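# Push the jar cart next to the desks

## Task

Roll the cart until it sits beside the desks. Each of the four jars carried on the cart has to finish standing upright and still on the cart. Every other labelled container has to finish upright as well. If any container touches the floor, the task fails. If the robot topples or is left leaning, the task fails.

## Robot and tools

Robot: a Rainbow Robotics RB-Y1. It has a two-wheel differential base with rear casters, a folding leg and torso, a head with a camera, and two arms, each with a five-finger hand. The base is 0.58 m wide. It extends 0.10 m in front of the drive axle and 0.57 m behind it, and turning on the spot sweeps a 0.58 m radius. It cannot drive sideways. Cameras are head_camera, left_wrist_camera and right_wrist_camera.

Frames: the base frame has its origin on the floor between the drive wheels, with x ahead, y to the left and z up, in metres. The chest, left_hand and right_hand lines are reported in this frame. The hand point sits 0.045 m in front of the palm. Its +z runs along the straightened fingers and its +y points out of the palm. base_odometry is given in the frame the base had at scene start, and its heading is in rad with left positive. Odometry counts wheel rotation only, so slipping and bumps make it wrong.

move: performs one action and reports the state. An action holds "base", "joints" or both, or else "target" alone. Any of these may add "min_time_s" (0.1 to 8 s), the shortest duration for the arm, head and torso motions.

"base" is one velocity command: {"x_m_s", "turn_rad_s", "for_s"}. x_m_s is forward speed in m/s (0.005 to 1.5 either sign, or 0; negative reverses). turn_rad_s is yaw rate in rad/s with left positive (0.02 to 1.509 either sign, or 0). for_s is the duration in s (0.1 to 5). Keys left out count as 0. It is a velocity run for a time, not a position. Acceleration is about 0.4 m/s² (0.5 rad/s² when turning), and coasting to rest can take up to about 3 s after for_s ends. Distance covered is roughly speed × for_s.

"joints" is a single object of absolute targets keyed by joint name, in rad, or on the -1..1 scale for fingers. Torso: torso_squat_rad 0..1.2, torso_shift_rad -0.3..0.6, torso_pitch_rad -0.2..1.4 (positive leans forward), torso_yaw_rad -1.5..1.5 (left positive). Arms use left_/right_ shoulder_pitch, shoulder_roll, shoulder_yaw, elbow, forearm_roll, wrist_pitch and hand_roll. Shoulder pitch is negative to swing forward. Left roll is 0..3.141 and right roll -3.141..0, each lifting outward. Elbow is -2.617..0.01, negative to bend. Head: head_pan_rad ±0.523 and head_tilt_rad -0.35..1.57 (positive looks down). Fingers: <side>_hand_little, ring, middle, index, thumb_bend and thumb_turn, where +1 is open and -1 closed. Settings: <side>_hand_force_limit (-1..1, about 0 to 10 N, 15 N for the thumb) and <side>_hand_speed (-0.96..1; use about -0.94 for a soft grip). Combined torso limits can leave commanded joints "off_target".

"target" moves one hand to an absolute pose: side "left" or "right", plus x, y, z in m in the base frame (-3..3) and quat_wxyz in the same format as the hand lines. It is solved into arm angles, so the hand travels along an arc. Split long moves into short steps. A target cannot start while another move is still running.

"cameras" takes a list of names or ["all"]. "blocking" false returns within about 0.5 s while the motion keeps going. Any key outside the schema makes the call invalid. A value out of range gets the call refused.

Results: "move" reads done, or else the worst status among the motions. base_status, joint_status and left/right_hand_status give done, moving, reached, short, refused, off_target, stopped, not_followed, time_out, contact_stop, limit_stop_at_<name>, torque_fault or limit_stop_at_motor_heat. If a refusal or an unplanned stop occurs, the later move, wait and finished_scene calls in that reply are skipped. lidar_m lists 12 distances in m for 30° sectors at a height of 0.23 m: the 1st straight ahead, then counter-clockwise (4th left, 7th behind, 10th right). "-" means nothing was detected, and glass is not seen. motor_effort gives wheel effort in %. A large value at rest suggests the wheels are pushing against something. wheel_motors_off = 1 means the motors are cut for 2 s after a stall. Hand lines show stopped_by words per motor, finger loads in N, joint and external torques, and wrist force. on_its_own reports things the robot did by itself.

wait: seconds 0..10, plus optional cameras. It returns early once motions settle. stop: brakes every running motion. zoom_image: camera plus region [x0,y0,x1,y1] in pixels, at most 504 per side. show_instructions: shows the reference images. finished_scene: ends the scene for good, so the cart and jars must already be in place.

Suggested order: look around and zoom in, drive up to the cart, get a secure hold on its handle (arms lifted about 0.5 rad of roll apart), push slowly, then line the cart up beside the desks, let go gently and back off.

Avoid: jerky cart starts or stops that could tip jars, driving into furniture (the base does not halt on its own), pushing the body under desk edges, fast bending with loaded or outstretched arms, arm-on-arm contact (a hard press ends the scene), loads above about 0.3 kg per hand, overheated motors from long stretched holds, and anything falling to the floor.

Each tool is called after ">>>" by a JSON object that holds its "name" and its "arguments".

Reference images:

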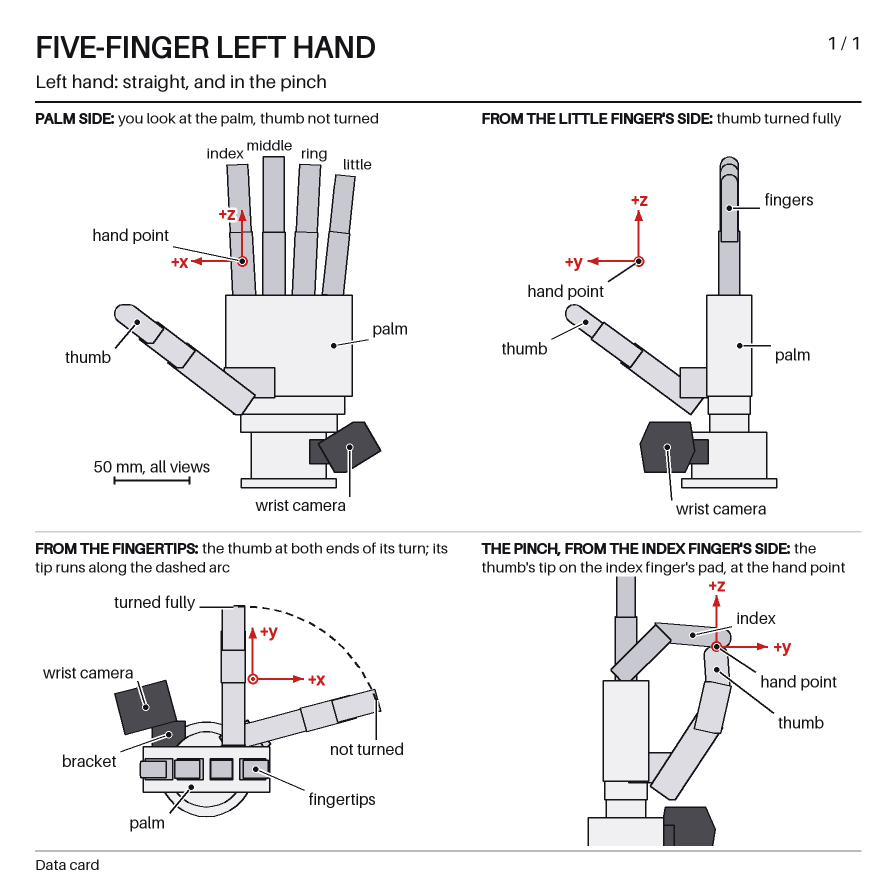

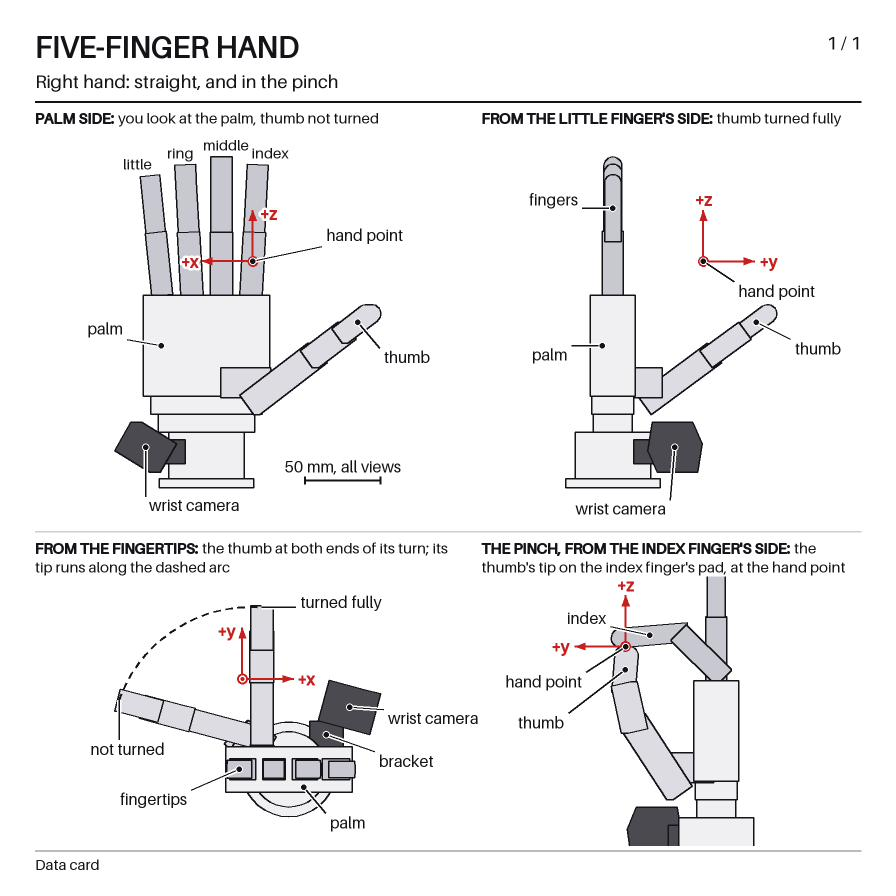

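## Session

>>> {"name": "move", "arguments": {}}

Scene clock: 0.00 s.
Joint torques (N m): no reading
External joint torques (N m): no reading
Wrist force (N): no reading
Wrist torque (N m): no reading
Wrist force, peak (N): no reading
base_odometry: x=+0.000 y=+0.000 heading=+0.000
lidar_m: 2.62 1.81 1.66 1.49 2.03 1.99 1.72 1.72 0.94 1.10 1.23 1.09
base_status: not commanded
joint_positions: torso_squat_rad=+0.350 torso_shift_rad=+0.000 torso_pitch_rad=+0.000 torso_yaw_rad=+0.000 left_shoulder_pitch_rad=-0.018 left_shoulder_roll_rad=+0.025 left_shoulder_yaw_rad=-0.041 left_elbow_rad=-0.134 left_forearm_roll_rad=+0.006 left_wrist_pitch_rad=+0.011 left_hand_roll_rad=-0.002 right_shoulder_pitch_rad=+0.012 right_shoulder_roll_rad=-0.027 right_shoulder_yaw_rad=-0.037 right_elbow_rad=-0.227 right_forearm_roll_rad=+0.034 right_wrist_pitch_rad=-0.002 right_hand_roll_rad=-0.036 head_pan_rad=+0.000 head_tilt_rad=+0.400 left_hand_little=+1.000 left_hand_ring=+1.000 left_hand_middle=+1.000 left_hand_index=+1.000 left_hand_thumb_turn=+1.000 left_hand_thumb_bend=+1.000 left_hand_force_limit=+0.000 left_hand_speed=-0.800 right_hand_little=+1.000 right_hand_ring=+1.000 right_hand_middle=+1.000 right_hand_index=+1.000 right_hand_thumb_turn=+1.000 right_hand_thumb_bend=+1.000 right_hand_force_limit=+0.000 right_hand_speed=-0.800
joint_status: not commanded
wheel_motors_off: 0
left_hand_stopped_by: target,target,target,target,target,target
right_hand_stopped_by: target,target,target,target,target,target
left_little_load_n: 0.0
left_ring_load_n: -0.5
left_middle_load_n: 0.0
left_index_load_n: 0.0
left_thumb_bend_load_n: 0.0
left_thumb_turn_load_n: 0.0
right_little_load_n: 0.0
right_ring_load_n: 0.0
right_middle_load_n: 0.0
right_index_load_n: 0.0
right_thumb_bend_load_n: 0.0
right_thumb_turn_load_n: 0.0
motor_effort: left_wheel=+1 right_wheel=+0
chest: x=-0.2280 y=+0.0003 z=+1.2475 quat_wxyz=(+1.000, +0.000, +0.000, +0.000) (m; base frame)
left_hand: x=-0.2062 y=+0.2092 z=+0.5114 quat_wxyz=(+0.057, -0.690, +0.721, -0.042) (m; base frame)
right_hand: x=-0.1740 y=-0.2136 z=+0.5108 quat_wxyz=(+0.065, -0.689, +0.717, -0.088) (m; base frame)
pictures: head_camera, left_wrist_camera, right_wrist_camera
Images, in order (width x height): head_camera 896x504, left_wrist_camera 504x504, right_wrist_camera 504x504.

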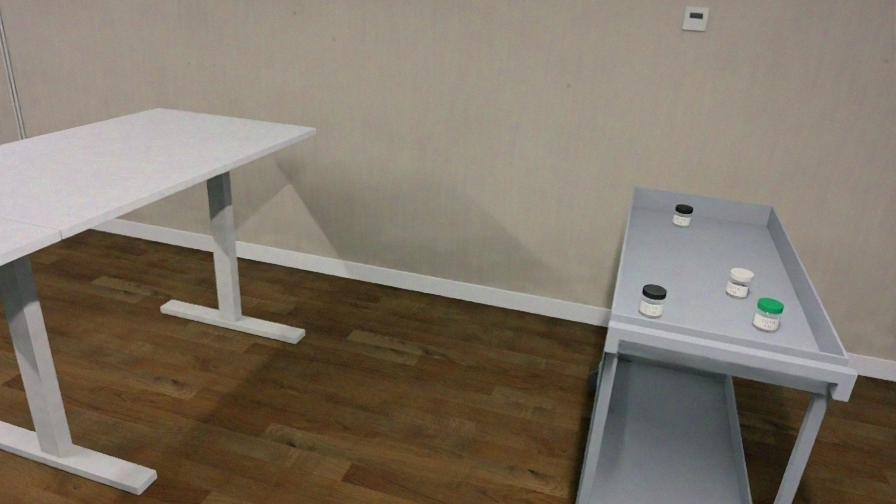

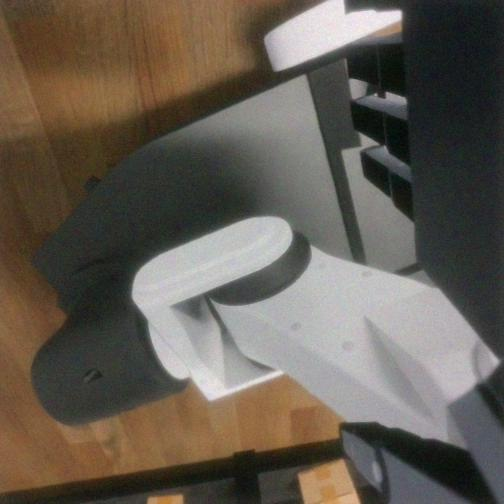

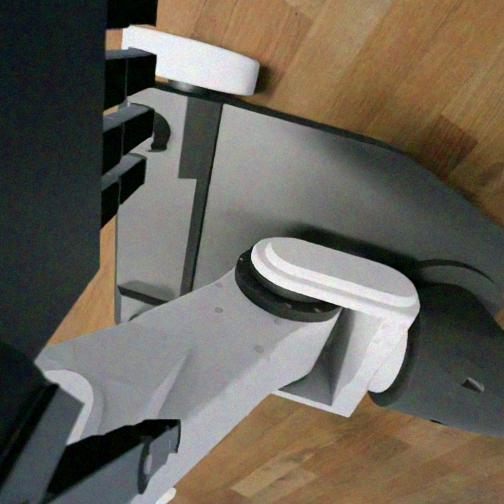

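>>> {"name": "move", "arguments": {"joints": {"head_pan_rad": -0.52, "head_tilt_rad": 0.5}, "cameras": ["head_camera"]}}

>>> {"name": "move", "arguments": {"joints": {"head_pan_rad": 0.52, "head_tilt_rad": 0.5}, "cameras": ["head_camera"]}}

>>> {"name": "move", "arguments": {"joints": {"head_pan_rad": 0.52, "head_tilt_rad": 0.0}, "cameras": ["head_camera"]}}

Scene clock: 4.37 s.
Joint torques (N m): left_arm=[-2.25 0.16 0.18 -0.51 0.11 -0.36 -0.01] | right_arm=[-1.38 -1.55 -0.01 -0.98 0.03 -0.56 0.17]
External joint torques (N m): left_arm=[-0.16 -0.58 0.13 -0.13 0.1 0 -0.01] | right_arm=[0.76 -0.23 0.07 0.03 -0.01 -0.09 0.17]
Wrist force (N): left_arm=[1.4 1.1 3.7] | right_arm=[0.1 0.6 4.7]
Wrist torque (N m): left_arm=[-0.17 -0.01 0.03] | right_arm=[-0.36 -0.25 -0.05]
Wrist force, peak (N): left_arm=[1.5 1.2 3.8] | right_arm=[-0.8 0.8 5.1]
move: done
base_odometry: x=+0.000 y=+0.000 heading=+0.000
lidar_m: 2.62 1.80 1.66 1.50 2.03 2.00 1.75 1.73 0.96 1.10 1.23 1.10
base_status: not commanded
joint_positions: torso_squat_rad=+0.350 torso_shift_rad=+0.000 torso_pitch_rad=+0.000 torso_yaw_rad=+0.000 left_shoulder_pitch_rad=-0.018 left_shoulder_roll_rad=+0.025 left_shoulder_yaw_rad=-0.041 left_elbow_rad=-0.134 left_forearm_roll_rad=+0.006 left_wrist_pitch_rad=+0.011 left_hand_roll_rad=-0.002 right_shoulder_pitch_rad=+0.012 right_shoulder_roll_rad=-0.027 right_shoulder_yaw_rad=-0.037 right_elbow_rad=-0.227 right_forearm_roll_rad=+0.034 right_wrist_pitch_rad=-0.002 right_hand_roll_rad=-0.036 head_pan_rad=-0.520 head_tilt_rad=+0.500 left_hand_little=+1.000 left_hand_ring=+1.000 left_hand_middle=+1.000 left_hand_index=+1.000 left_hand_thumb_turn=+1.000 left_hand_thumb_bend=+1.000 left_hand_force_limit=+0.000 left_hand_speed=-0.800 right_hand_little=+1.000 right_hand_ring=+1.000 right_hand_middle=+1.000 right_hand_index=+1.000 right_hand_thumb_turn=+1.000 right_hand_thumb_bend=+1.000 right_hand_force_limit=+0.000 right_hand_speed=-0.800
joint_status: all done
wheel_motors_off: 0
left_hand_stopped_by: target,target,target,target,target,target
right_hand_stopped_by: target,target,target,target,target,target
left_little_load_n: 0.0
left_ring_load_n: 0.0
left_middle_load_n: 0.0
left_index_load_n: 0.0
left_thumb_bend_load_n: 0.0
left_thumb_turn_load_n: 0.0
right_little_load_n: 0.0
right_ring_load_n: 0.0
right_middle_load_n: 0.0
right_index_load_n: 0.0
right_thumb_bend_load_n: 0.0
right_thumb_turn_load_n: 0.0
motor_effort: left_wheel=+0(1) right_wheel=-1(1)
chest: x=-0.2280 y=+0.0003 z=+1.2475 quat_wxyz=(+1.000, +0.000, +0.000, +0.000) (m; base frame)
left_hand: x=-0.2062 y=+0.2092 z=+0.5114 quat_wxyz=(+0.057, -0.690, +0.721, -0.042) (m; base frame)
right_hand: x=-0.1740 y=-0.2136 z=+0.5108 quat_wxyz=(+0.065, -0.689, +0.717, -0.088) (m; base frame)
pictures: head_camera
Images, in order (width x height): head_camera 896x504.

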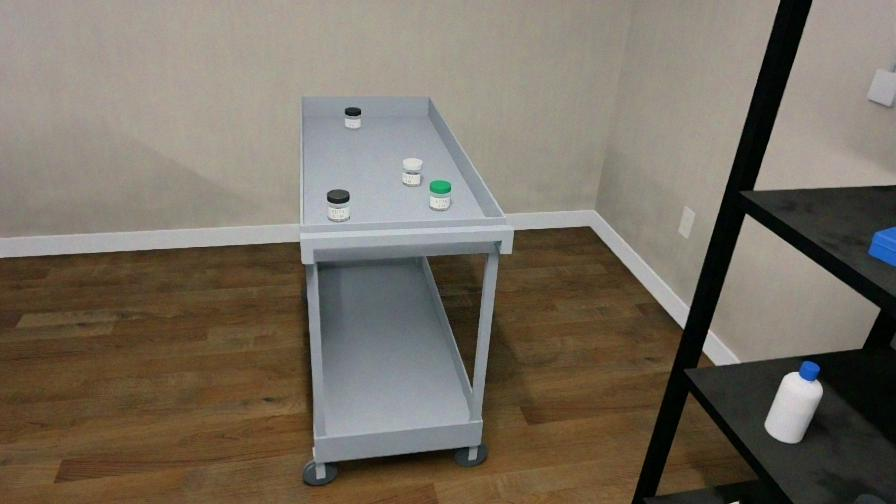

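Scene clock: 5.73 s.
Joint torques (N m): left_arm=[-1.81 0.11 -0.09 -0.54 0.2 -0.28 -0.16] | right_arm=[-1.28 -1.4 -0.18 -0.9 0 -0.59 0.07]
External joint torques (N m): left_arm=[0.28 -0.63 -0.14 -0.16 0.19 0.08 -0.16] | right_arm=[0.85 -0.08 -0.1 0.11 -0.04 -0.12 0.07]
Wrist force (N): left_arm=[1.5 0.8 3.6] | right_arm=[-0.3 1.7 4.1]
Wrist torque (N m): left_arm=[-0.20 -0.02 0.03] | right_arm=[-0.13 -0.18 -0.05]
Wrist force, peak (N): left_arm=[1.5 1.1 3.8] | right_arm=[0.3 0.7 4.7]
move: done
base_odometry: x=+0.000 y=+0.000 heading=+0.000
lidar_m: 2.62 1.80 1.66 1.50 2.04 1.99 1.74 1.73 0.93 1.10 1.23 1.09
base_status: not commanded
joint_positions: torso_squat_rad=+0.350 torso_shift_rad=+0.000 torso_pitch_rad=+0.000 torso_yaw_rad=+0.000 left_shoulder_pitch_rad=-0.018 left_shoulder_roll_rad=+0.025 left_shoulder_yaw_rad=-0.041 left_elbow_rad=-0.134 left_forearm_roll_rad=+0.006 left_wrist_pitch_rad=+0.011 left_hand_roll_rad=-0.002 right_shoulder_pitch_rad=+0.012 right_shoulder_roll_rad=-0.027 right_shoulder_yaw_rad=-0.037 right_elbow_rad=-0.227 right_forearm_roll_rad=+0.034 right_wrist_pitch_rad=-0.002 right_hand_roll_rad=-0.036 head_pan_rad=+0.520 head_tilt_rad=+0.500 left_hand_little=+1.000 left_hand_ring=+1.000 left_hand_middle=+1.000 left_hand_index=+1.000 left_hand_thumb_turn=+1.000 left_hand_thumb_bend=+1.000 left_hand_force_limit=+0.000 left_hand_speed=-0.800 right_hand_little=+1.000 right_hand_ring=+1.000 right_hand_middle=+1.000 right_hand_index=+1.000 right_hand_thumb_turn=+1.000 right_hand_thumb_bend=+1.000 right_hand_force_limit=+0.000 right_hand_speed=-0.800
joint_status: all done
wheel_motors_off: 0
left_hand_stopped_by: target,target,target,target,target,target
right_hand_stopped_by: target,target,target,target,target,target
left_little_load_n: 0.0
left_ring_load_n: 0.0
left_middle_load_n: 0.0
left_index_load_n: 0.0
left_thumb_bend_load_n: 0.0
left_thumb_turn_load_n: 0.0
right_little_load_n: 0.0
right_ring_load_n: 0.0
right_middle_load_n: 0.0
right_index_load_n: 0.0
right_thumb_bend_load_n: 0.0
right_thumb_turn_load_n: 0.0
motor_effort: left_wheel=+0(1) right_wheel=+0(1)
chest: x=-0.2280 y=+0.0003 z=+1.2475 quat_wxyz=(+1.000, +0.000, +0.000, +0.000) (m; base frame)
left_hand: x=-0.2062 y=+0.2092 z=+0.5114 quat_wxyz=(+0.057, -0.690, +0.721, -0.042) (m; base frame)
right_hand: x=-0.1740 y=-0.2136 z=+0.5108 quat_wxyz=(+0.065, -0.689, +0.717, -0.088) (m; base frame)
pictures: head_camera
Images, in order (width x height): head_camera 896x504.

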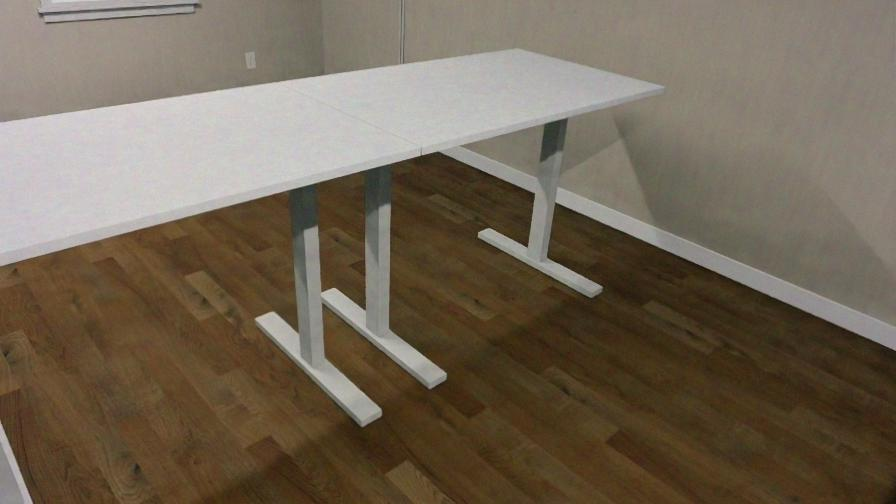

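Scene clock: 6.73 s.
Joint torques (N m): left_arm=[-2.01 0.43 -0.06 -0.38 0.17 -0.19 0.12] | right_arm=[-1.19 -1.57 -0.32 -1.05 0.04 -0.59 0.07]
External joint torques (N m): left_arm=[0.08 -0.3 -0.1 0.01 0.16 0.17 0.12] | right_arm=[0.95 -0.25 -0.23 -0.04 0 -0.12 0.07]
Wrist force (N): left_arm=[1.4 0.9 3.8] | right_arm=[0.4 0.7 4.4]
Wrist torque (N m): left_arm=[-0.20 0.00 0.03] | right_arm=[-0.34 -0.31 -0.04]
Wrist force, peak (N): left_arm=[1.4 1.1 3.8] | right_arm=[-0.4 -0.1 5.4]
move: done
base_odometry: x=+0.000 y=+0.000 heading=+0.000
lidar_m: 2.62 1.81 1.66 1.51 2.04 1.99 1.73 1.73 0.95 1.10 1.23 1.09
base_status: not commanded
joint_positions: torso_squat_rad=+0.350 torso_shift_rad=+0.000 torso_pitch_rad=+0.000 torso_yaw_rad=+0.000 left_shoulder_pitch_rad=-0.018 left_shoulder_roll_rad=+0.025 left_shoulder_yaw_rad=-0.041 left_elbow_rad=-0.134 left_forearm_roll_rad=+0.006 left_wrist_pitch_rad=+0.011 left_hand_roll_rad=-0.002 right_shoulder_pitch_rad=+0.012 right_shoulder_roll_rad=-0.027 right_shoulder_yaw_rad=-0.037 right_elbow_rad=-0.227 right_forearm_roll_rad=+0.034 right_wrist_pitch_rad=-0.002 right_hand_roll_rad=-0.036 head_pan_rad=+0.520 head_tilt_rad=+0.000 left_hand_little=+1.000 left_hand_ring=+1.000 left_hand_middle=+1.000 left_hand_index=+1.000 left_hand_thumb_turn=+1.000 left_hand_thumb_bend=+1.000 left_hand_force_limit=+0.000 left_hand_speed=-0.800 right_hand_little=+1.000 right_hand_ring=+1.000 right_hand_middle=+1.000 right_hand_index=+1.000 right_hand_thumb_turn=+1.000 right_hand_thumb_bend=+1.000 right_hand_force_limit=+0.000 right_hand_speed=-0.800
joint_status: all done
wheel_motors_off: 0
left_hand_stopped_by: target,target,target,target,target,target
right_hand_stopped_by: target,target,target,target,target,target
left_little_load_n: 0.0
left_ring_load_n: 0.5
left_middle_load_n: 0.0
left_index_load_n: 0.0
left_thumb_bend_load_n: 0.0
left_thumb_turn_load_n: 0.0
right_little_load_n: -0.5
right_ring_load_n: 0.0
right_middle_load_n: 0.0
right_index_load_n: 0.0
right_thumb_bend_load_n: -0.5
right_thumb_turn_load_n: 0.0
motor_effort: left_wheel=+0(1) right_wheel=+0(1)
chest: x=-0.2280 y=+0.0003 z=+1.2475 quat_wxyz=(+1.000, +0.000, +0.000, +0.000) (m; base frame)
left_hand: x=-0.2062 y=+0.2092 z=+0.5114 quat_wxyz=(+0.057, -0.690, +0.721, -0.042) (m; base frame)
right_hand: x=-0.1740 y=-0.2136 z=+0.5108 quat_wxyz=(+0.065, -0.689, +0.717, -0.088) (m; base frame)
pictures: head_camera
Images, in order (width x height): head_camera 896x504.

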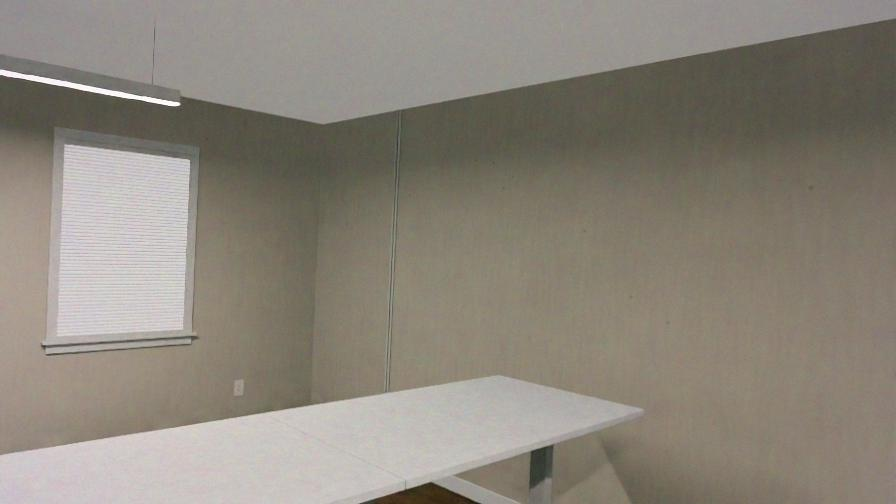

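>>> {"name": "move", "arguments": {"joints": {"head_pan_rad": -0.4, "head_tilt_rad": 0.55}, "cameras": ["head_camera"]}}

>>> {"name": "zoom_image", "arguments": {"camera": "head_camera", "region": [180, 40, 600, 300]}}

>>> {"name": "zoom_image", "arguments": {"camera": "head_camera", "region": [180, 250, 600, 504]}}

Scene clock: 38.93 s.
Joint torques (N m): left_arm=[-2.12 0.4 -0.02 -0.56 0.07 -0.44 -0.06] | right_arm=[-0.89 -1.29 -0.21 -1.03 0.06 -0.64 0.08]
External joint torques (N m): left_arm=[-0.02 -0.34 -0.07 -0.17 0.05 -0.07 -0.06] | right_arm=[1.24 0.03 -0.13 -0.02 0.02 -0.17 0.09]
Wrist force (N): left_arm=[1.5 0.9 3.7] | right_arm=[-0.6 0.9 3.9]
Wrist torque (N m): left_arm=[-0.20 -0.02 0.04] | right_arm=[-0.26 -0.18 -0.12]
Wrist force, peak (N): left_arm=[1.6 1.0 3.8] | right_arm=[0.3 1.1 4.9]
move: done
base_odometry: x=+0.000 y=+0.000 heading=+0.000
lidar_m: 2.61 1.80 1.64 1.49 2.04 2.00 1.73 1.74 0.96 1.10 1.24 1.10
base_status: not commanded
joint_positions: torso_squat_rad=+0.350 torso_shift_rad=+0.000 torso_pitch_rad=+0.000 torso_yaw_rad=+0.000 left_shoulder_pitch_rad=-0.018 left_shoulder_roll_rad=+0.025 left_shoulder_yaw_rad=-0.041 left_elbow_rad=-0.134 left_forearm_roll_rad=+0.006 left_wrist_pitch_rad=+0.011 left_hand_roll_rad=-0.002 right_shoulder_pitch_rad=+0.012 right_shoulder_roll_rad=-0.027 right_shoulder_yaw_rad=-0.037 right_elbow_rad=-0.227 right_forearm_roll_rad=+0.034 right_wrist_pitch_rad=-0.002 right_hand_roll_rad=-0.036 head_pan_rad=-0.400 head_tilt_rad=+0.550 left_hand_little=+1.000 left_hand_ring=+1.000 left_hand_middle=+1.000 left_hand_index=+1.000 left_hand_thumb_turn=+1.000 left_hand_thumb_bend=+1.000 left_hand_force_limit=+0.000 left_hand_speed=-0.800 right_hand_little=+1.000 right_hand_ring=+1.000 right_hand_middle=+1.000 right_hand_index=+1.000 right_hand_thumb_turn=+1.000 right_hand_thumb_bend=+1.000 right_hand_force_limit=+0.000 right_hand_speed=-0.800
joint_status: all done
wheel_motors_off: 0
left_hand_stopped_by: target,target,target,target,target,target
right_hand_stopped_by: target,target,target,target,target,target
left_little_load_n: 0.0
left_ring_load_n: 0.0
left_middle_load_n: 0.0
left_index_load_n: 0.0
left_thumb_bend_load_n: 0.0
left_thumb_turn_load_n: 0.0
right_little_load_n: 0.0
right_ring_load_n: 0.0
right_middle_load_n: 0.0
right_index_load_n: -0.5
right_thumb_bend_load_n: 0.0
right_thumb_turn_load_n: 0.0
motor_effort: left_wheel=+0(1) right_wheel=+1(1)
chest: x=-0.2280 y=+0.0003 z=+1.2475 quat_wxyz=(+1.000, +0.000, +0.000, +0.000) (m; base frame)
left_hand: x=-0.2062 y=+0.2092 z=+0.5114 quat_wxyz=(+0.057, -0.690, +0.721, -0.042) (m; base frame)
right_hand: x=-0.1740 y=-0.2136 z=+0.5108 quat_wxyz=(+0.065, -0.689, +0.717, -0.088) (m; base frame)
pictures: head_camera
Images, in order (width x height): head_camera 896x504.

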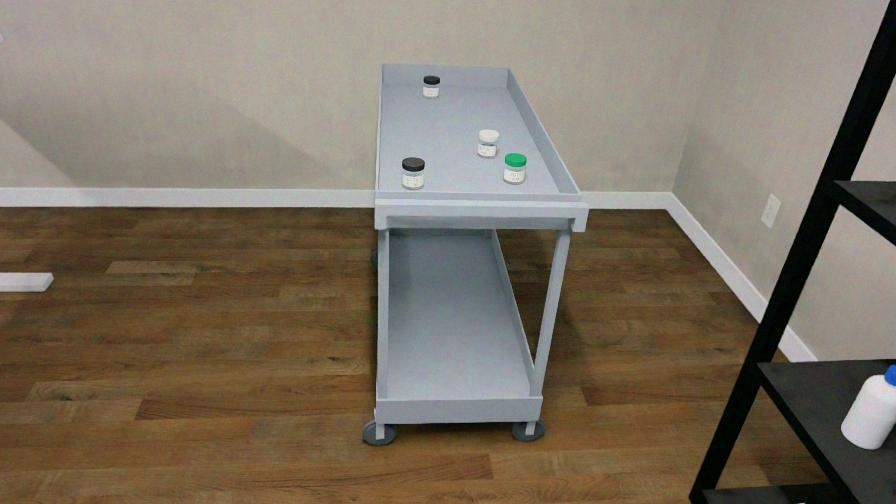

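Scaled by 1.200 from the camera's 896x504 image, which has a finer 1280x720 frame.

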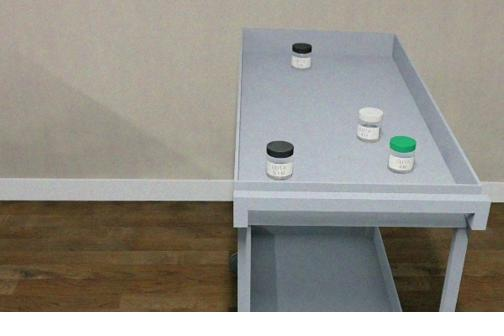

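Scaled by 1.200 from the camera's 896x504 image, which has a finer 1280x720 frame.

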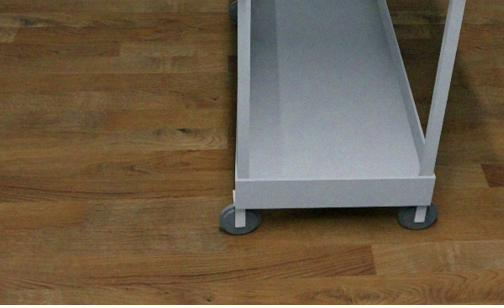

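>>> {"name": "move", "arguments": {"base": {"turn_rad_s": -0.3, "for_s": 1.22}, "joints": {"head_pan_rad": 0.0, "head_tilt_rad": 0.55}, "cameras": ["head_camera"]}}

>>> {"name": "move", "arguments": {"joints": {"head_pan_rad": -0.523, "head_tilt_rad": 0.5}, "cameras": ["head_camera"]}}

>>> {"name": "move", "arguments": {"joints": {"head_pan_rad": -0.523, "head_tilt_rad": 1.1}, "cameras": ["head_camera"]}}

Scene clock: 47.97 s.
Joint torques (N m): left_arm=[-1.9 0.43 0.11 -0.66 -0.01 -0.37 -0.11] | right_arm=[-1.38 -1.33 -0.33 -1.11 -0.07 -0.58 0.06]
External joint torques (N m): left_arm=[0.19 -0.29 0.06 -0.27 -0.02 -0.01 -0.11] | right_arm=[0.75 0 -0.25 -0.1 -0.11 -0.11 0.06]
Wrist force (N): left_arm=[1.4 1.0 3.8] | right_arm=[0.2 0.8 3.5]
Wrist torque (N m): left_arm=[-0.18 0.00 0.03] | right_arm=[-0.20 -0.24 -0.03]
Wrist force, peak (N): left_arm=[1.5 1.1 3.8] | right_arm=[0.3 0.3 5.3]
move: done
base_odometry: x=+0.000 y=+0.000 heading=-0.370
lidar_m: 1.11 2.44 1.67 1.52 1.58 2.04 1.99 1.74 0.97 0.95 1.09 1.17
base_status: done (sent for 1.23 of 1.23 s)
joint_positions: torso_squat_rad=+0.350 torso_shift_rad=+0.000 torso_pitch_rad=+0.000 torso_yaw_rad=+0.000 left_shoulder_pitch_rad=-0.018 left_shoulder_roll_rad=+0.025 left_shoulder_yaw_rad=-0.041 left_elbow_rad=-0.134 left_forearm_roll_rad=+0.006 left_wrist_pitch_rad=+0.011 left_hand_roll_rad=-0.002 right_shoulder_pitch_rad=+0.012 right_shoulder_roll_rad=-0.027 right_shoulder_yaw_rad=-0.037 right_elbow_rad=-0.227 right_forearm_roll_rad=+0.034 right_wrist_pitch_rad=-0.002 right_hand_roll_rad=-0.036 head_pan_rad=+0.000 head_tilt_rad=+0.550 left_hand_little=+1.000 left_hand_ring=+1.000 left_hand_middle=+1.000 left_hand_index=+1.000 left_hand_thumb_turn=+1.000 left_hand_thumb_bend=+1.000 left_hand_force_limit=+0.000 left_hand_speed=-0.800 right_hand_little=+1.000 right_hand_ring=+1.000 right_hand_middle=+1.000 right_hand_index=+1.000 right_hand_thumb_turn=+1.000 right_hand_thumb_bend=+1.000 right_hand_force_limit=+0.000 right_hand_speed=-0.800
joint_status: all done
wheel_motors_off: 0
left_hand_stopped_by: target,target,target,target,target,target
right_hand_stopped_by: target,target,target,target,target,target
left_little_load_n: 0.0
left_ring_load_n: 0.0
left_middle_load_n: 0.0
left_index_load_n: 0.0
left_thumb_bend_load_n: 0.0
left_thumb_turn_load_n: 0.0
right_little_load_n: 0.0
right_ring_load_n: 0.0
right_middle_load_n: 0.0
right_index_load_n: 0.0
right_thumb_bend_load_n: 0.0
right_thumb_turn_load_n: 0.0
motor_effort: left_wheel=+10(27) right_wheel=+2(27)
chest: x=-0.2280 y=+0.0003 z=+1.2475 quat_wxyz=(+1.000, +0.000, +0.000, +0.000) (m; base frame)
left_hand: x=-0.2062 y=+0.2092 z=+0.5114 quat_wxyz=(+0.057, -0.690, +0.721, -0.042) (m; base frame)
right_hand: x=-0.1740 y=-0.2136 z=+0.5108 quat_wxyz=(+0.065, -0.689, +0.717, -0.088) (m; base frame)
pictures: head_camera
Images, in order (width x height): head_camera 896x504.

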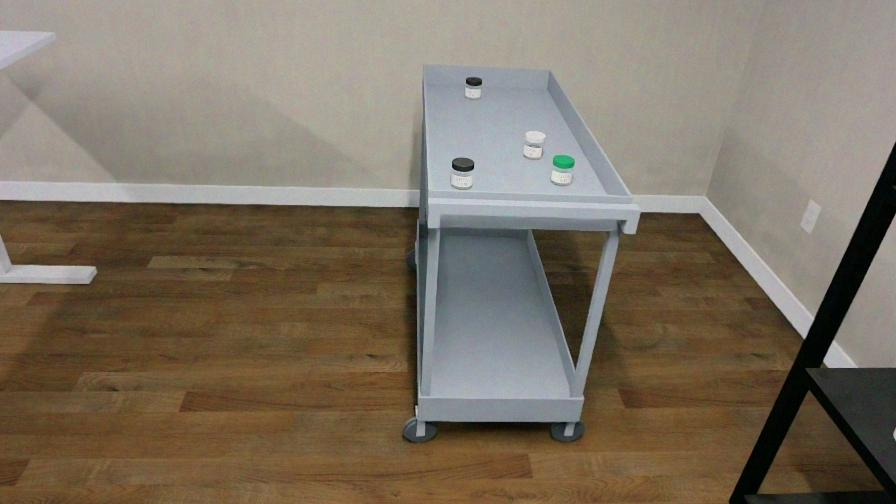

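Scene clock: 48.97 s.
Joint torques (N m): left_arm=[-2.18 0.16 -0.21 -0.7 0.15 -0.26 0.12] | right_arm=[-0.78 -1.23 -0.4 -1.16 0.05 -0.64 0.02]
External joint torques (N m): left_arm=[-0.09 -0.57 -0.25 -0.31 0.14 0.11 0.12] | right_arm=[1.35 0.09 -0.32 -0.15 0.01 -0.17 0.02]
Wrist force (N): left_arm=[1.6 1.0 3.8] | right_arm=[0.5 0.4 4.5]
Wrist torque (N m): left_arm=[-0.19 -0.03 0.04] | right_arm=[-0.40 -0.38 -0.09]
Wrist force, peak (N): left_arm=[1.4 1.1 3.8] | right_arm=[-0.1 0.9 5.1]
move: done
base_odometry: x=+0.000 y=+0.000 heading=-0.370
lidar_m: 1.09 2.44 1.67 1.51 1.57 2.03 1.99 1.72 0.97 0.95 1.10 1.17
base_status: not commanded
joint_positions: torso_squat_rad=+0.350 torso_shift_rad=+0.000 torso_pitch_rad=+0.000 torso_yaw_rad=+0.000 left_shoulder_pitch_rad=-0.018 left_shoulder_roll_rad=+0.025 left_shoulder_yaw_rad=-0.041 left_elbow_rad=-0.134 left_forearm_roll_rad=+0.006 left_wrist_pitch_rad=+0.011 left_hand_roll_rad=-0.002 right_shoulder_pitch_rad=+0.012 right_shoulder_roll_rad=-0.027 right_shoulder_yaw_rad=-0.037 right_elbow_rad=-0.227 right_forearm_roll_rad=+0.034 right_wrist_pitch_rad=-0.002 right_hand_roll_rad=-0.036 head_pan_rad=-0.523 head_tilt_rad=+0.500 left_hand_little=+1.000 left_hand_ring=+1.000 left_hand_middle=+1.000 left_hand_index=+1.000 left_hand_thumb_turn=+1.000 left_hand_thumb_bend=+1.000 left_hand_force_limit=+0.000 left_hand_speed=-0.800 right_hand_little=+1.000 right_hand_ring=+1.000 right_hand_middle=+1.000 right_hand_index=+1.000 right_hand_thumb_turn=+1.000 right_hand_thumb_bend=+1.000 right_hand_force_limit=+0.000 right_hand_speed=-0.800
joint_status: all done
wheel_motors_off: 0
left_hand_stopped_by: target,target,target,target,target,target
right_hand_stopped_by: target,target,target,target,target,target
left_little_load_n: 0.0
left_ring_load_n: 0.0
left_middle_load_n: 0.0
left_index_load_n: 0.0
left_thumb_bend_load_n: -0.5
left_thumb_turn_load_n: 0.0
right_little_load_n: 0.5
right_ring_load_n: 0.0
right_middle_load_n: 0.0
right_index_load_n: 0.0
right_thumb_bend_load_n: 0.0
right_thumb_turn_load_n: 0.0
motor_effort: left_wheel=+10(10) right_wheel=+1(3)
chest: x=-0.2280 y=+0.0003 z=+1.2475 quat_wxyz=(+1.000, +0.000, +0.000, +0.000) (m; base frame)
left_hand: x=-0.2062 y=+0.2092 z=+0.5114 quat_wxyz=(+0.057, -0.690, +0.721, -0.042) (m; base frame)
right_hand: x=-0.1740 y=-0.2136 z=+0.5108 quat_wxyz=(+0.065, -0.689, +0.717, -0.088) (m; base frame)
pictures: head_camera
Images, in order (width x height): head_camera 896x504.

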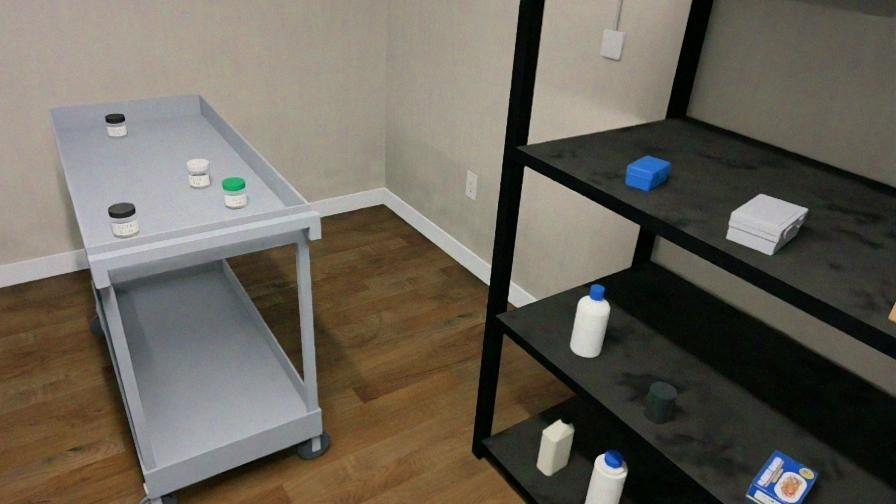

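Scene clock: 50.03 s.
Joint torques (N m): left_arm=[-2.18 0.13 -0.1 -0.66 0.26 -0.43 -0.04] | right_arm=[-1.19 -1.39 -0.3 -1.16 0.22 -0.59 0.01]
External joint torques (N m): left_arm=[-0.09 -0.6 -0.14 -0.27 0.24 -0.07 -0.04] | right_arm=[0.95 -0.06 -0.21 -0.15 0.18 -0.11 0.01]
Wrist force (N): left_arm=[1.5 1.0 3.6] | right_arm=[-0.6 -0.7 3.4]
Wrist torque (N m): left_arm=[-0.18 -0.01 0.03] | right_arm=[-0.53 -0.13 -0.15]
Wrist force, peak (N): left_arm=[1.5 1.0 3.8] | right_arm=[0.0 0.3 4.6]
move: done
base_odometry: x=+0.000 y=+0.000 heading=-0.370
lidar_m: 1.11 2.44 1.66 1.50 1.58 2.04 1.99 1.72 0.97 0.95 1.10 1.16
base_status: not commanded
joint_positions: torso_squat_rad=+0.350 torso_shift_rad=+0.000 torso_pitch_rad=+0.000 torso_yaw_rad=+0.000 left_shoulder_pitch_rad=-0.018 left_shoulder_roll_rad=+0.025 left_shoulder_yaw_rad=-0.041 left_elbow_rad=-0.134 left_forearm_roll_rad=+0.006 left_wrist_pitch_rad=+0.011 left_hand_roll_rad=-0.002 right_shoulder_pitch_rad=+0.012 right_shoulder_roll_rad=-0.027 right_shoulder_yaw_rad=-0.037 right_elbow_rad=-0.227 right_forearm_roll_rad=+0.034 right_wrist_pitch_rad=-0.002 right_hand_roll_rad=-0.036 head_pan_rad=-0.523 head_tilt_rad=+1.100 left_hand_little=+1.000 left_hand_ring=+1.000 left_hand_middle=+1.000 left_hand_index=+1.000 left_hand_thumb_turn=+1.000 left_hand_thumb_bend=+1.000 left_hand_force_limit=+0.000 left_hand_speed=-0.800 right_hand_little=+1.000 right_hand_ring=+1.000 right_hand_middle=+1.000 right_hand_index=+1.000 right_hand_thumb_turn=+1.000 right_hand_thumb_bend=+1.000 right_hand_force_limit=+0.000 right_hand_speed=-0.800
joint_status: all done
wheel_motors_off: 0
left_hand_stopped_by: target,target,target,target,target,target
right_hand_stopped_by: target,target,target,target,target,target
left_little_load_n: 0.0
left_ring_load_n: 0.0
left_middle_load_n: 0.0
left_index_load_n: 0.0
left_thumb_bend_load_n: 0.0
left_thumb_turn_load_n: 0.0
right_little_load_n: 0.0
right_ring_load_n: 0.0
right_middle_load_n: 0.0
right_index_load_n: 0.0
right_thumb_bend_load_n: 0.0
right_thumb_turn_load_n: 0.0
motor_effort: left_wheel=+10(10) right_wheel=+2(3)
chest: x=-0.2280 y=+0.0003 z=+1.2475 quat_wxyz=(+1.000, +0.000, +0.000, +0.000) (m; base frame)
left_hand: x=-0.2062 y=+0.2092 z=+0.5114 quat_wxyz=(+0.057, -0.690, +0.721, -0.042) (m; base frame)
right_hand: x=-0.1740 y=-0.2136 z=+0.5108 quat_wxyz=(+0.065, -0.689, +0.717, -0.088) (m; base frame)
pictures: head_camera
Images, in order (width x height): head_camera 896x504.

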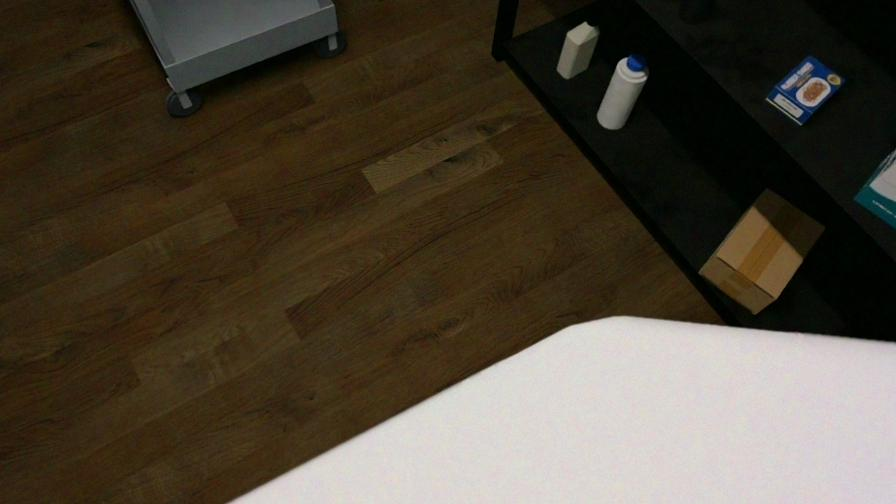

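>>> {"name": "move", "arguments": {"base": {"x_m_s": 0.2, "for_s": 1.75}, "joints": {"head_pan_rad": 0.0, "head_tilt_rad": 0.7}, "cameras": ["head_camera"]}}

>>> {"name": "zoom_image", "arguments": {"camera": "head_camera", "region": [380, 380, 680, 504]}}

>>> {"name": "zoom_image", "arguments": {"camera": "head_camera", "region": [400, 60, 720, 300]}}

Scene clock: 93.17 s.
Joint torques (N m): left_arm=[-1.93 0.07 0.09 -0.39 0.21 -0.35 0.03] | right_arm=[-0.6 -1.35 -0.11 -1.2 0.07 -0.6 0.08]
External joint torques (N m): left_arm=[0.16 -0.66 0.04 0 0.2 0.01 0.03] | right_arm=[1.54 -0.03 -0.03 -0.19 0.03 -0.13 0.08]
Wrist force (N): left_arm=[1.4 0.9 3.8] | right_arm=[-0.2 -0.1 3.8]
Wrist torque (N m): left_arm=[-0.20 0.00 0.04] | right_arm=[-0.43 -0.19 -0.11]
Wrist force, peak (N): left_arm=[1.5 1.4 3.7] | right_arm=[-1.0 -0.2 5.2]
move: done
base_odometry: x=+0.329 y=-0.128 heading=-0.370
lidar_m: 0.74 2.31 1.65 1.55 1.61 2.30 2.34 2.01 1.08 0.97 1.03 0.80
base_status: done (sent for 1.77 of 1.77 s)
joint_positions: torso_squat_rad=+0.350 torso_shift_rad=+0.000 torso_pitch_rad=+0.000 torso_yaw_rad=+0.000 left_shoulder_pitch_rad=-0.018 left_shoulder_roll_rad=+0.025 left_shoulder_yaw_rad=-0.041 left_elbow_rad=-0.134 left_forearm_roll_rad=+0.006 left_wrist_pitch_rad=+0.011 left_hand_roll_rad=-0.002 right_shoulder_pitch_rad=+0.012 right_shoulder_roll_rad=-0.027 right_shoulder_yaw_rad=-0.037 right_elbow_rad=-0.227 right_forearm_roll_rad=+0.034 right_wrist_pitch_rad=-0.002 right_hand_roll_rad=-0.036 head_pan_rad=+0.000 head_tilt_rad=+0.700 left_hand_little=+1.000 left_hand_ring=+1.000 left_hand_middle=+1.000 left_hand_index=+1.000 left_hand_thumb_turn=+1.000 left_hand_thumb_bend=+1.000 left_hand_force_limit=+0.000 left_hand_speed=-0.800 right_hand_little=+1.000 right_hand_ring=+1.000 right_hand_middle=+1.000 right_hand_index=+1.000 right_hand_thumb_turn=+1.000 right_hand_thumb_bend=+1.000 right_hand_force_limit=+0.000 right_hand_speed=-0.800
joint_status: all done
wheel_motors_off: 0
left_hand_stopped_by: target,target,target,target,target,target
right_hand_stopped_by: target,target,target,target,target,target
left_little_load_n: 0.0
left_ring_load_n: 0.0
left_middle_load_n: 0.0
left_index_load_n: 0.0
left_thumb_bend_load_n: 0.0
left_thumb_turn_load_n: 0.0
right_little_load_n: 0.0
right_ring_load_n: 0.0
right_middle_load_n: 0.0
right_index_load_n: 0.0
right_thumb_bend_load_n: 0.0
right_thumb_turn_load_n: 0.0
motor_effort: left_wheel=-6(31) right_wheel=+6(26)
chest: x=-0.2280 y=+0.0003 z=+1.2475 quat_wxyz=(+1.000, +0.000, +0.000, +0.000) (m; base frame)
left_hand: x=-0.2062 y=+0.2092 z=+0.5114 quat_wxyz=(+0.057, -0.690, +0.721, -0.042) (m; base frame)
right_hand: x=-0.1740 y=-0.2136 z=+0.5108 quat_wxyz=(+0.065, -0.689, +0.717, -0.088) (m; base frame)
pictures: head_camera
Images, in order (width x height): head_camera 896x504.

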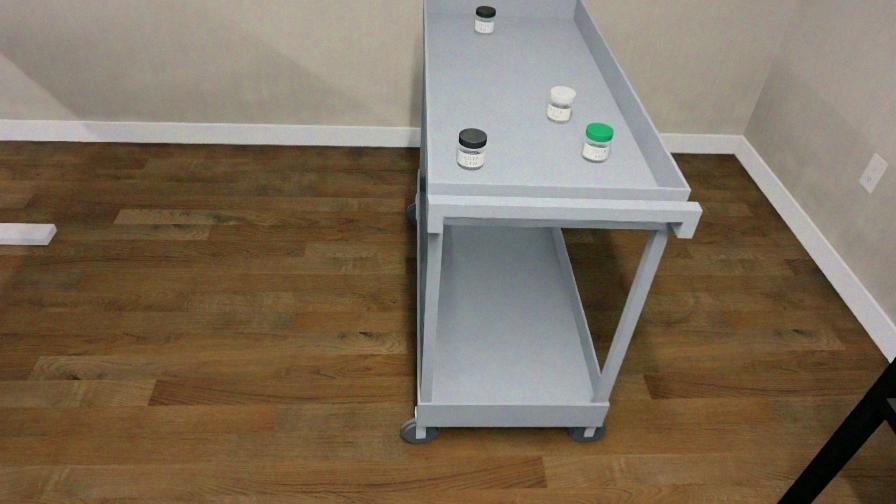

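Scaled by 1.680 from the camera's 896x504 image, which has a finer 1280x720 frame.

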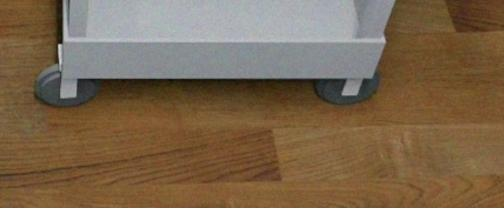

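Scaled by 1.575 from the camera's 896x504 image, which has a finer 1280x720 frame.

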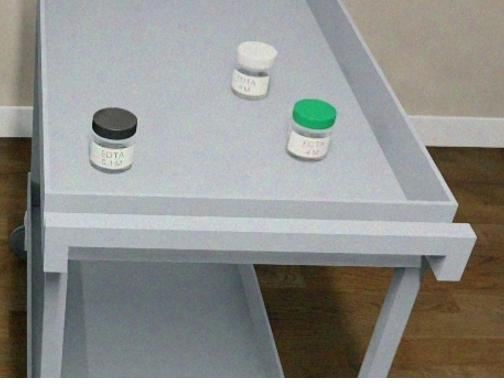

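>>> {"name": "move", "arguments": {"base": {"x_m_s": 0.15, "for_s": 1.45}, "joints": {"head_pan_rad": -0.15, "head_tilt_rad": 0.75, "left_elbow_rad": -2.2, "right_elbow_rad": -2.2, "left_shoulder_roll_rad": 0.15, "right_shoulder_roll_rad": -0.15}, "min_time_s": 2.5, "cameras": ["head_camera"]}}

>>> {"name": "zoom_image", "arguments": {"camera": "head_camera", "region": [400, 60, 800, 300]}}

Scene clock: 158.67 s.
Joint torques (N m): left_arm=[-9.22 2.02 1.3 -9.86 0.28 -1.49 -0.09] | right_arm=[-8.26 -3.69 -1.47 -9.45 0.14 -1.97 0.02]
External joint torques (N m): left_arm=[1.3 0.47 -0.36 -0.56 0.21 0.17 -0.09] | right_arm=[1.64 -0.85 0.16 -0.3 -0.01 -0.33 0.02]
Wrist force (N): left_arm=[2.3 4.8 -5.0] | right_arm=[-0.5 4.4 -4.2]
Wrist torque (N m): left_arm=[0.58 -0.35 -0.03] | right_arm=[0.47 0.01 -0.06]
Wrist force, peak (N): left_arm=[2.4 5.0 -5.3] | right_arm=[-0.7 4.6 -5.1]
move: done
base_odometry: x=+0.534 y=-0.207 heading=-0.371
lidar_m: 0.52 2.08 2.05 1.54 1.72 2.48 2.55 2.22 1.21 0.95 0.93 0.57
base_status: done (sent for 1.47 of 1.47 s)
joint_positions: torso_squat_rad=+0.350 torso_shift_rad=+0.000 torso_pitch_rad=+0.000 torso_yaw_rad=+0.000 left_shoulder_pitch_rad=-0.018 left_shoulder_roll_rad=+0.150 left_shoulder_yaw_rad=-0.041 left_elbow_rad=-2.200 left_forearm_roll_rad=+0.006 left_wrist_pitch_rad=+0.011 left_hand_roll_rad=-0.002 right_shoulder_pitch_rad=+0.012 right_shoulder_roll_rad=-0.150 right_shoulder_yaw_rad=-0.037 right_elbow_rad=-2.200 right_forearm_roll_rad=+0.034 right_wrist_pitch_rad=-0.002 right_hand_roll_rad=-0.036 head_pan_rad=-0.150 head_tilt_rad=+0.750 left_hand_little=+1.000 left_hand_ring=+1.000 left_hand_middle=+1.000 left_hand_index=+1.000 left_hand_thumb_turn=+1.000 left_hand_thumb_bend=+1.000 left_hand_force_limit=+0.000 left_hand_speed=-0.800 right_hand_little=+1.000 right_hand_ring=+1.000 right_hand_middle=+1.000 right_hand_index=+1.000 right_hand_thumb_turn=+1.000 right_hand_thumb_bend=+1.000 right_hand_force_limit=+0.000 right_hand_speed=-0.800
joint_status: all done
wheel_motors_off: 0
left_hand_stopped_by: target,target,target,target,target,target
right_hand_stopped_by: target,target,target,target,target,target
left_little_load_n: 0.0
left_ring_load_n: 0.0
left_middle_load_n: 0.0
left_index_load_n: 0.0
left_thumb_bend_load_n: 0.0
left_thumb_turn_load_n: 0.0
right_little_load_n: 0.0
right_ring_load_n: 0.0
right_middle_load_n: 0.0
right_index_load_n: 0.0
right_thumb_bend_load_n: 0.0
right_thumb_turn_load_n: 0.0
motor_effort: left_wheel=-6(16) right_wheel=+5(22)
chest: x=-0.2280 y=+0.0003 z=+1.2475 quat_wxyz=(+1.000, +0.000, +0.000, +0.000) (m; base frame)
left_hand: x=+0.2872 y=+0.1714 z=+1.2903 quat_wxyz=(+0.638, -0.265, +0.372, -0.620) (m; base frame)
right_hand: x=+0.2874 y=-0.2156 z=+1.2846 quat_wxyz=(+0.591, -0.363, +0.281, -0.663) (m; base frame)
pictures: head_camera
Images, in order (width x height): head_camera 896x504.

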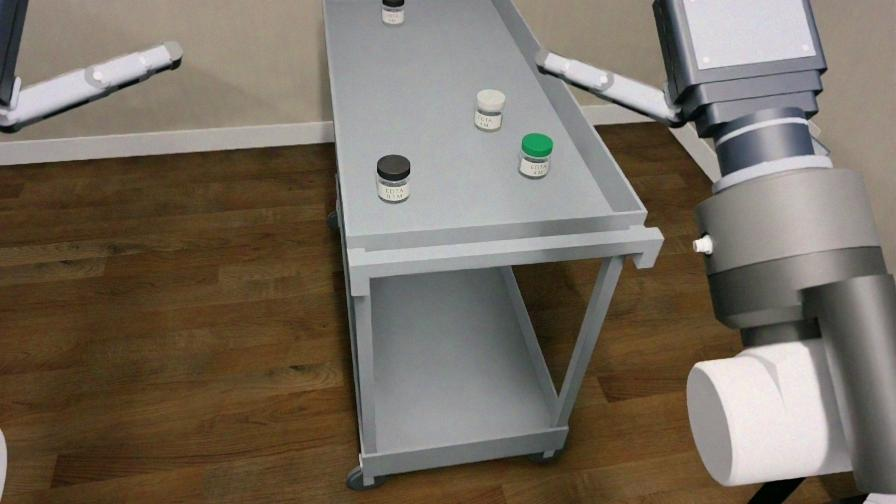

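Scaled by 1.260 from the camera's 896x504 image, which has a finer 1280x720 frame.

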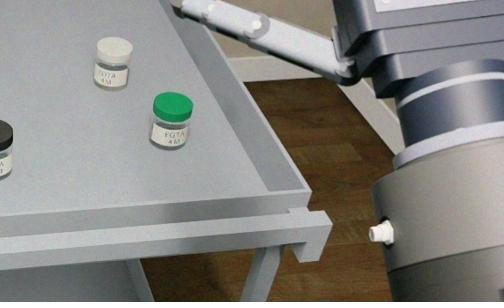

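>>> {"name": "zoom_image", "arguments": {"camera": "head_camera", "region": [560, 180, 700, 290]}}

>>> {"name": "zoom_image", "arguments": {"camera": "head_camera", "region": [330, 220, 470, 330]}}

Scaled by 3.600 from the camera's 896x504 image, which has a finer 1280x720 frame.

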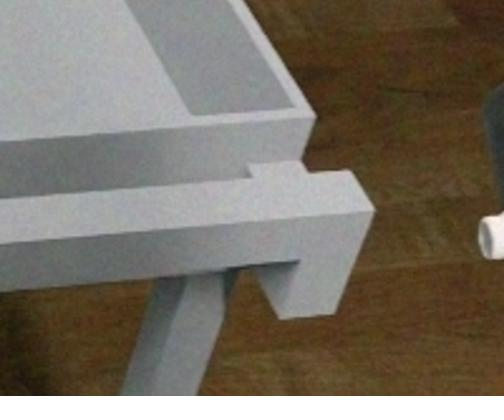

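Scaled by 3.600 from the camera's 896x504 image, which has a finer 1280x720 frame.

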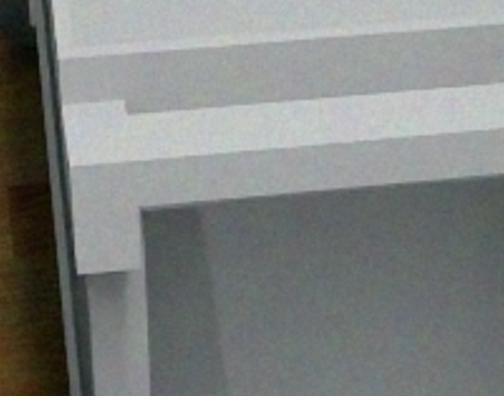

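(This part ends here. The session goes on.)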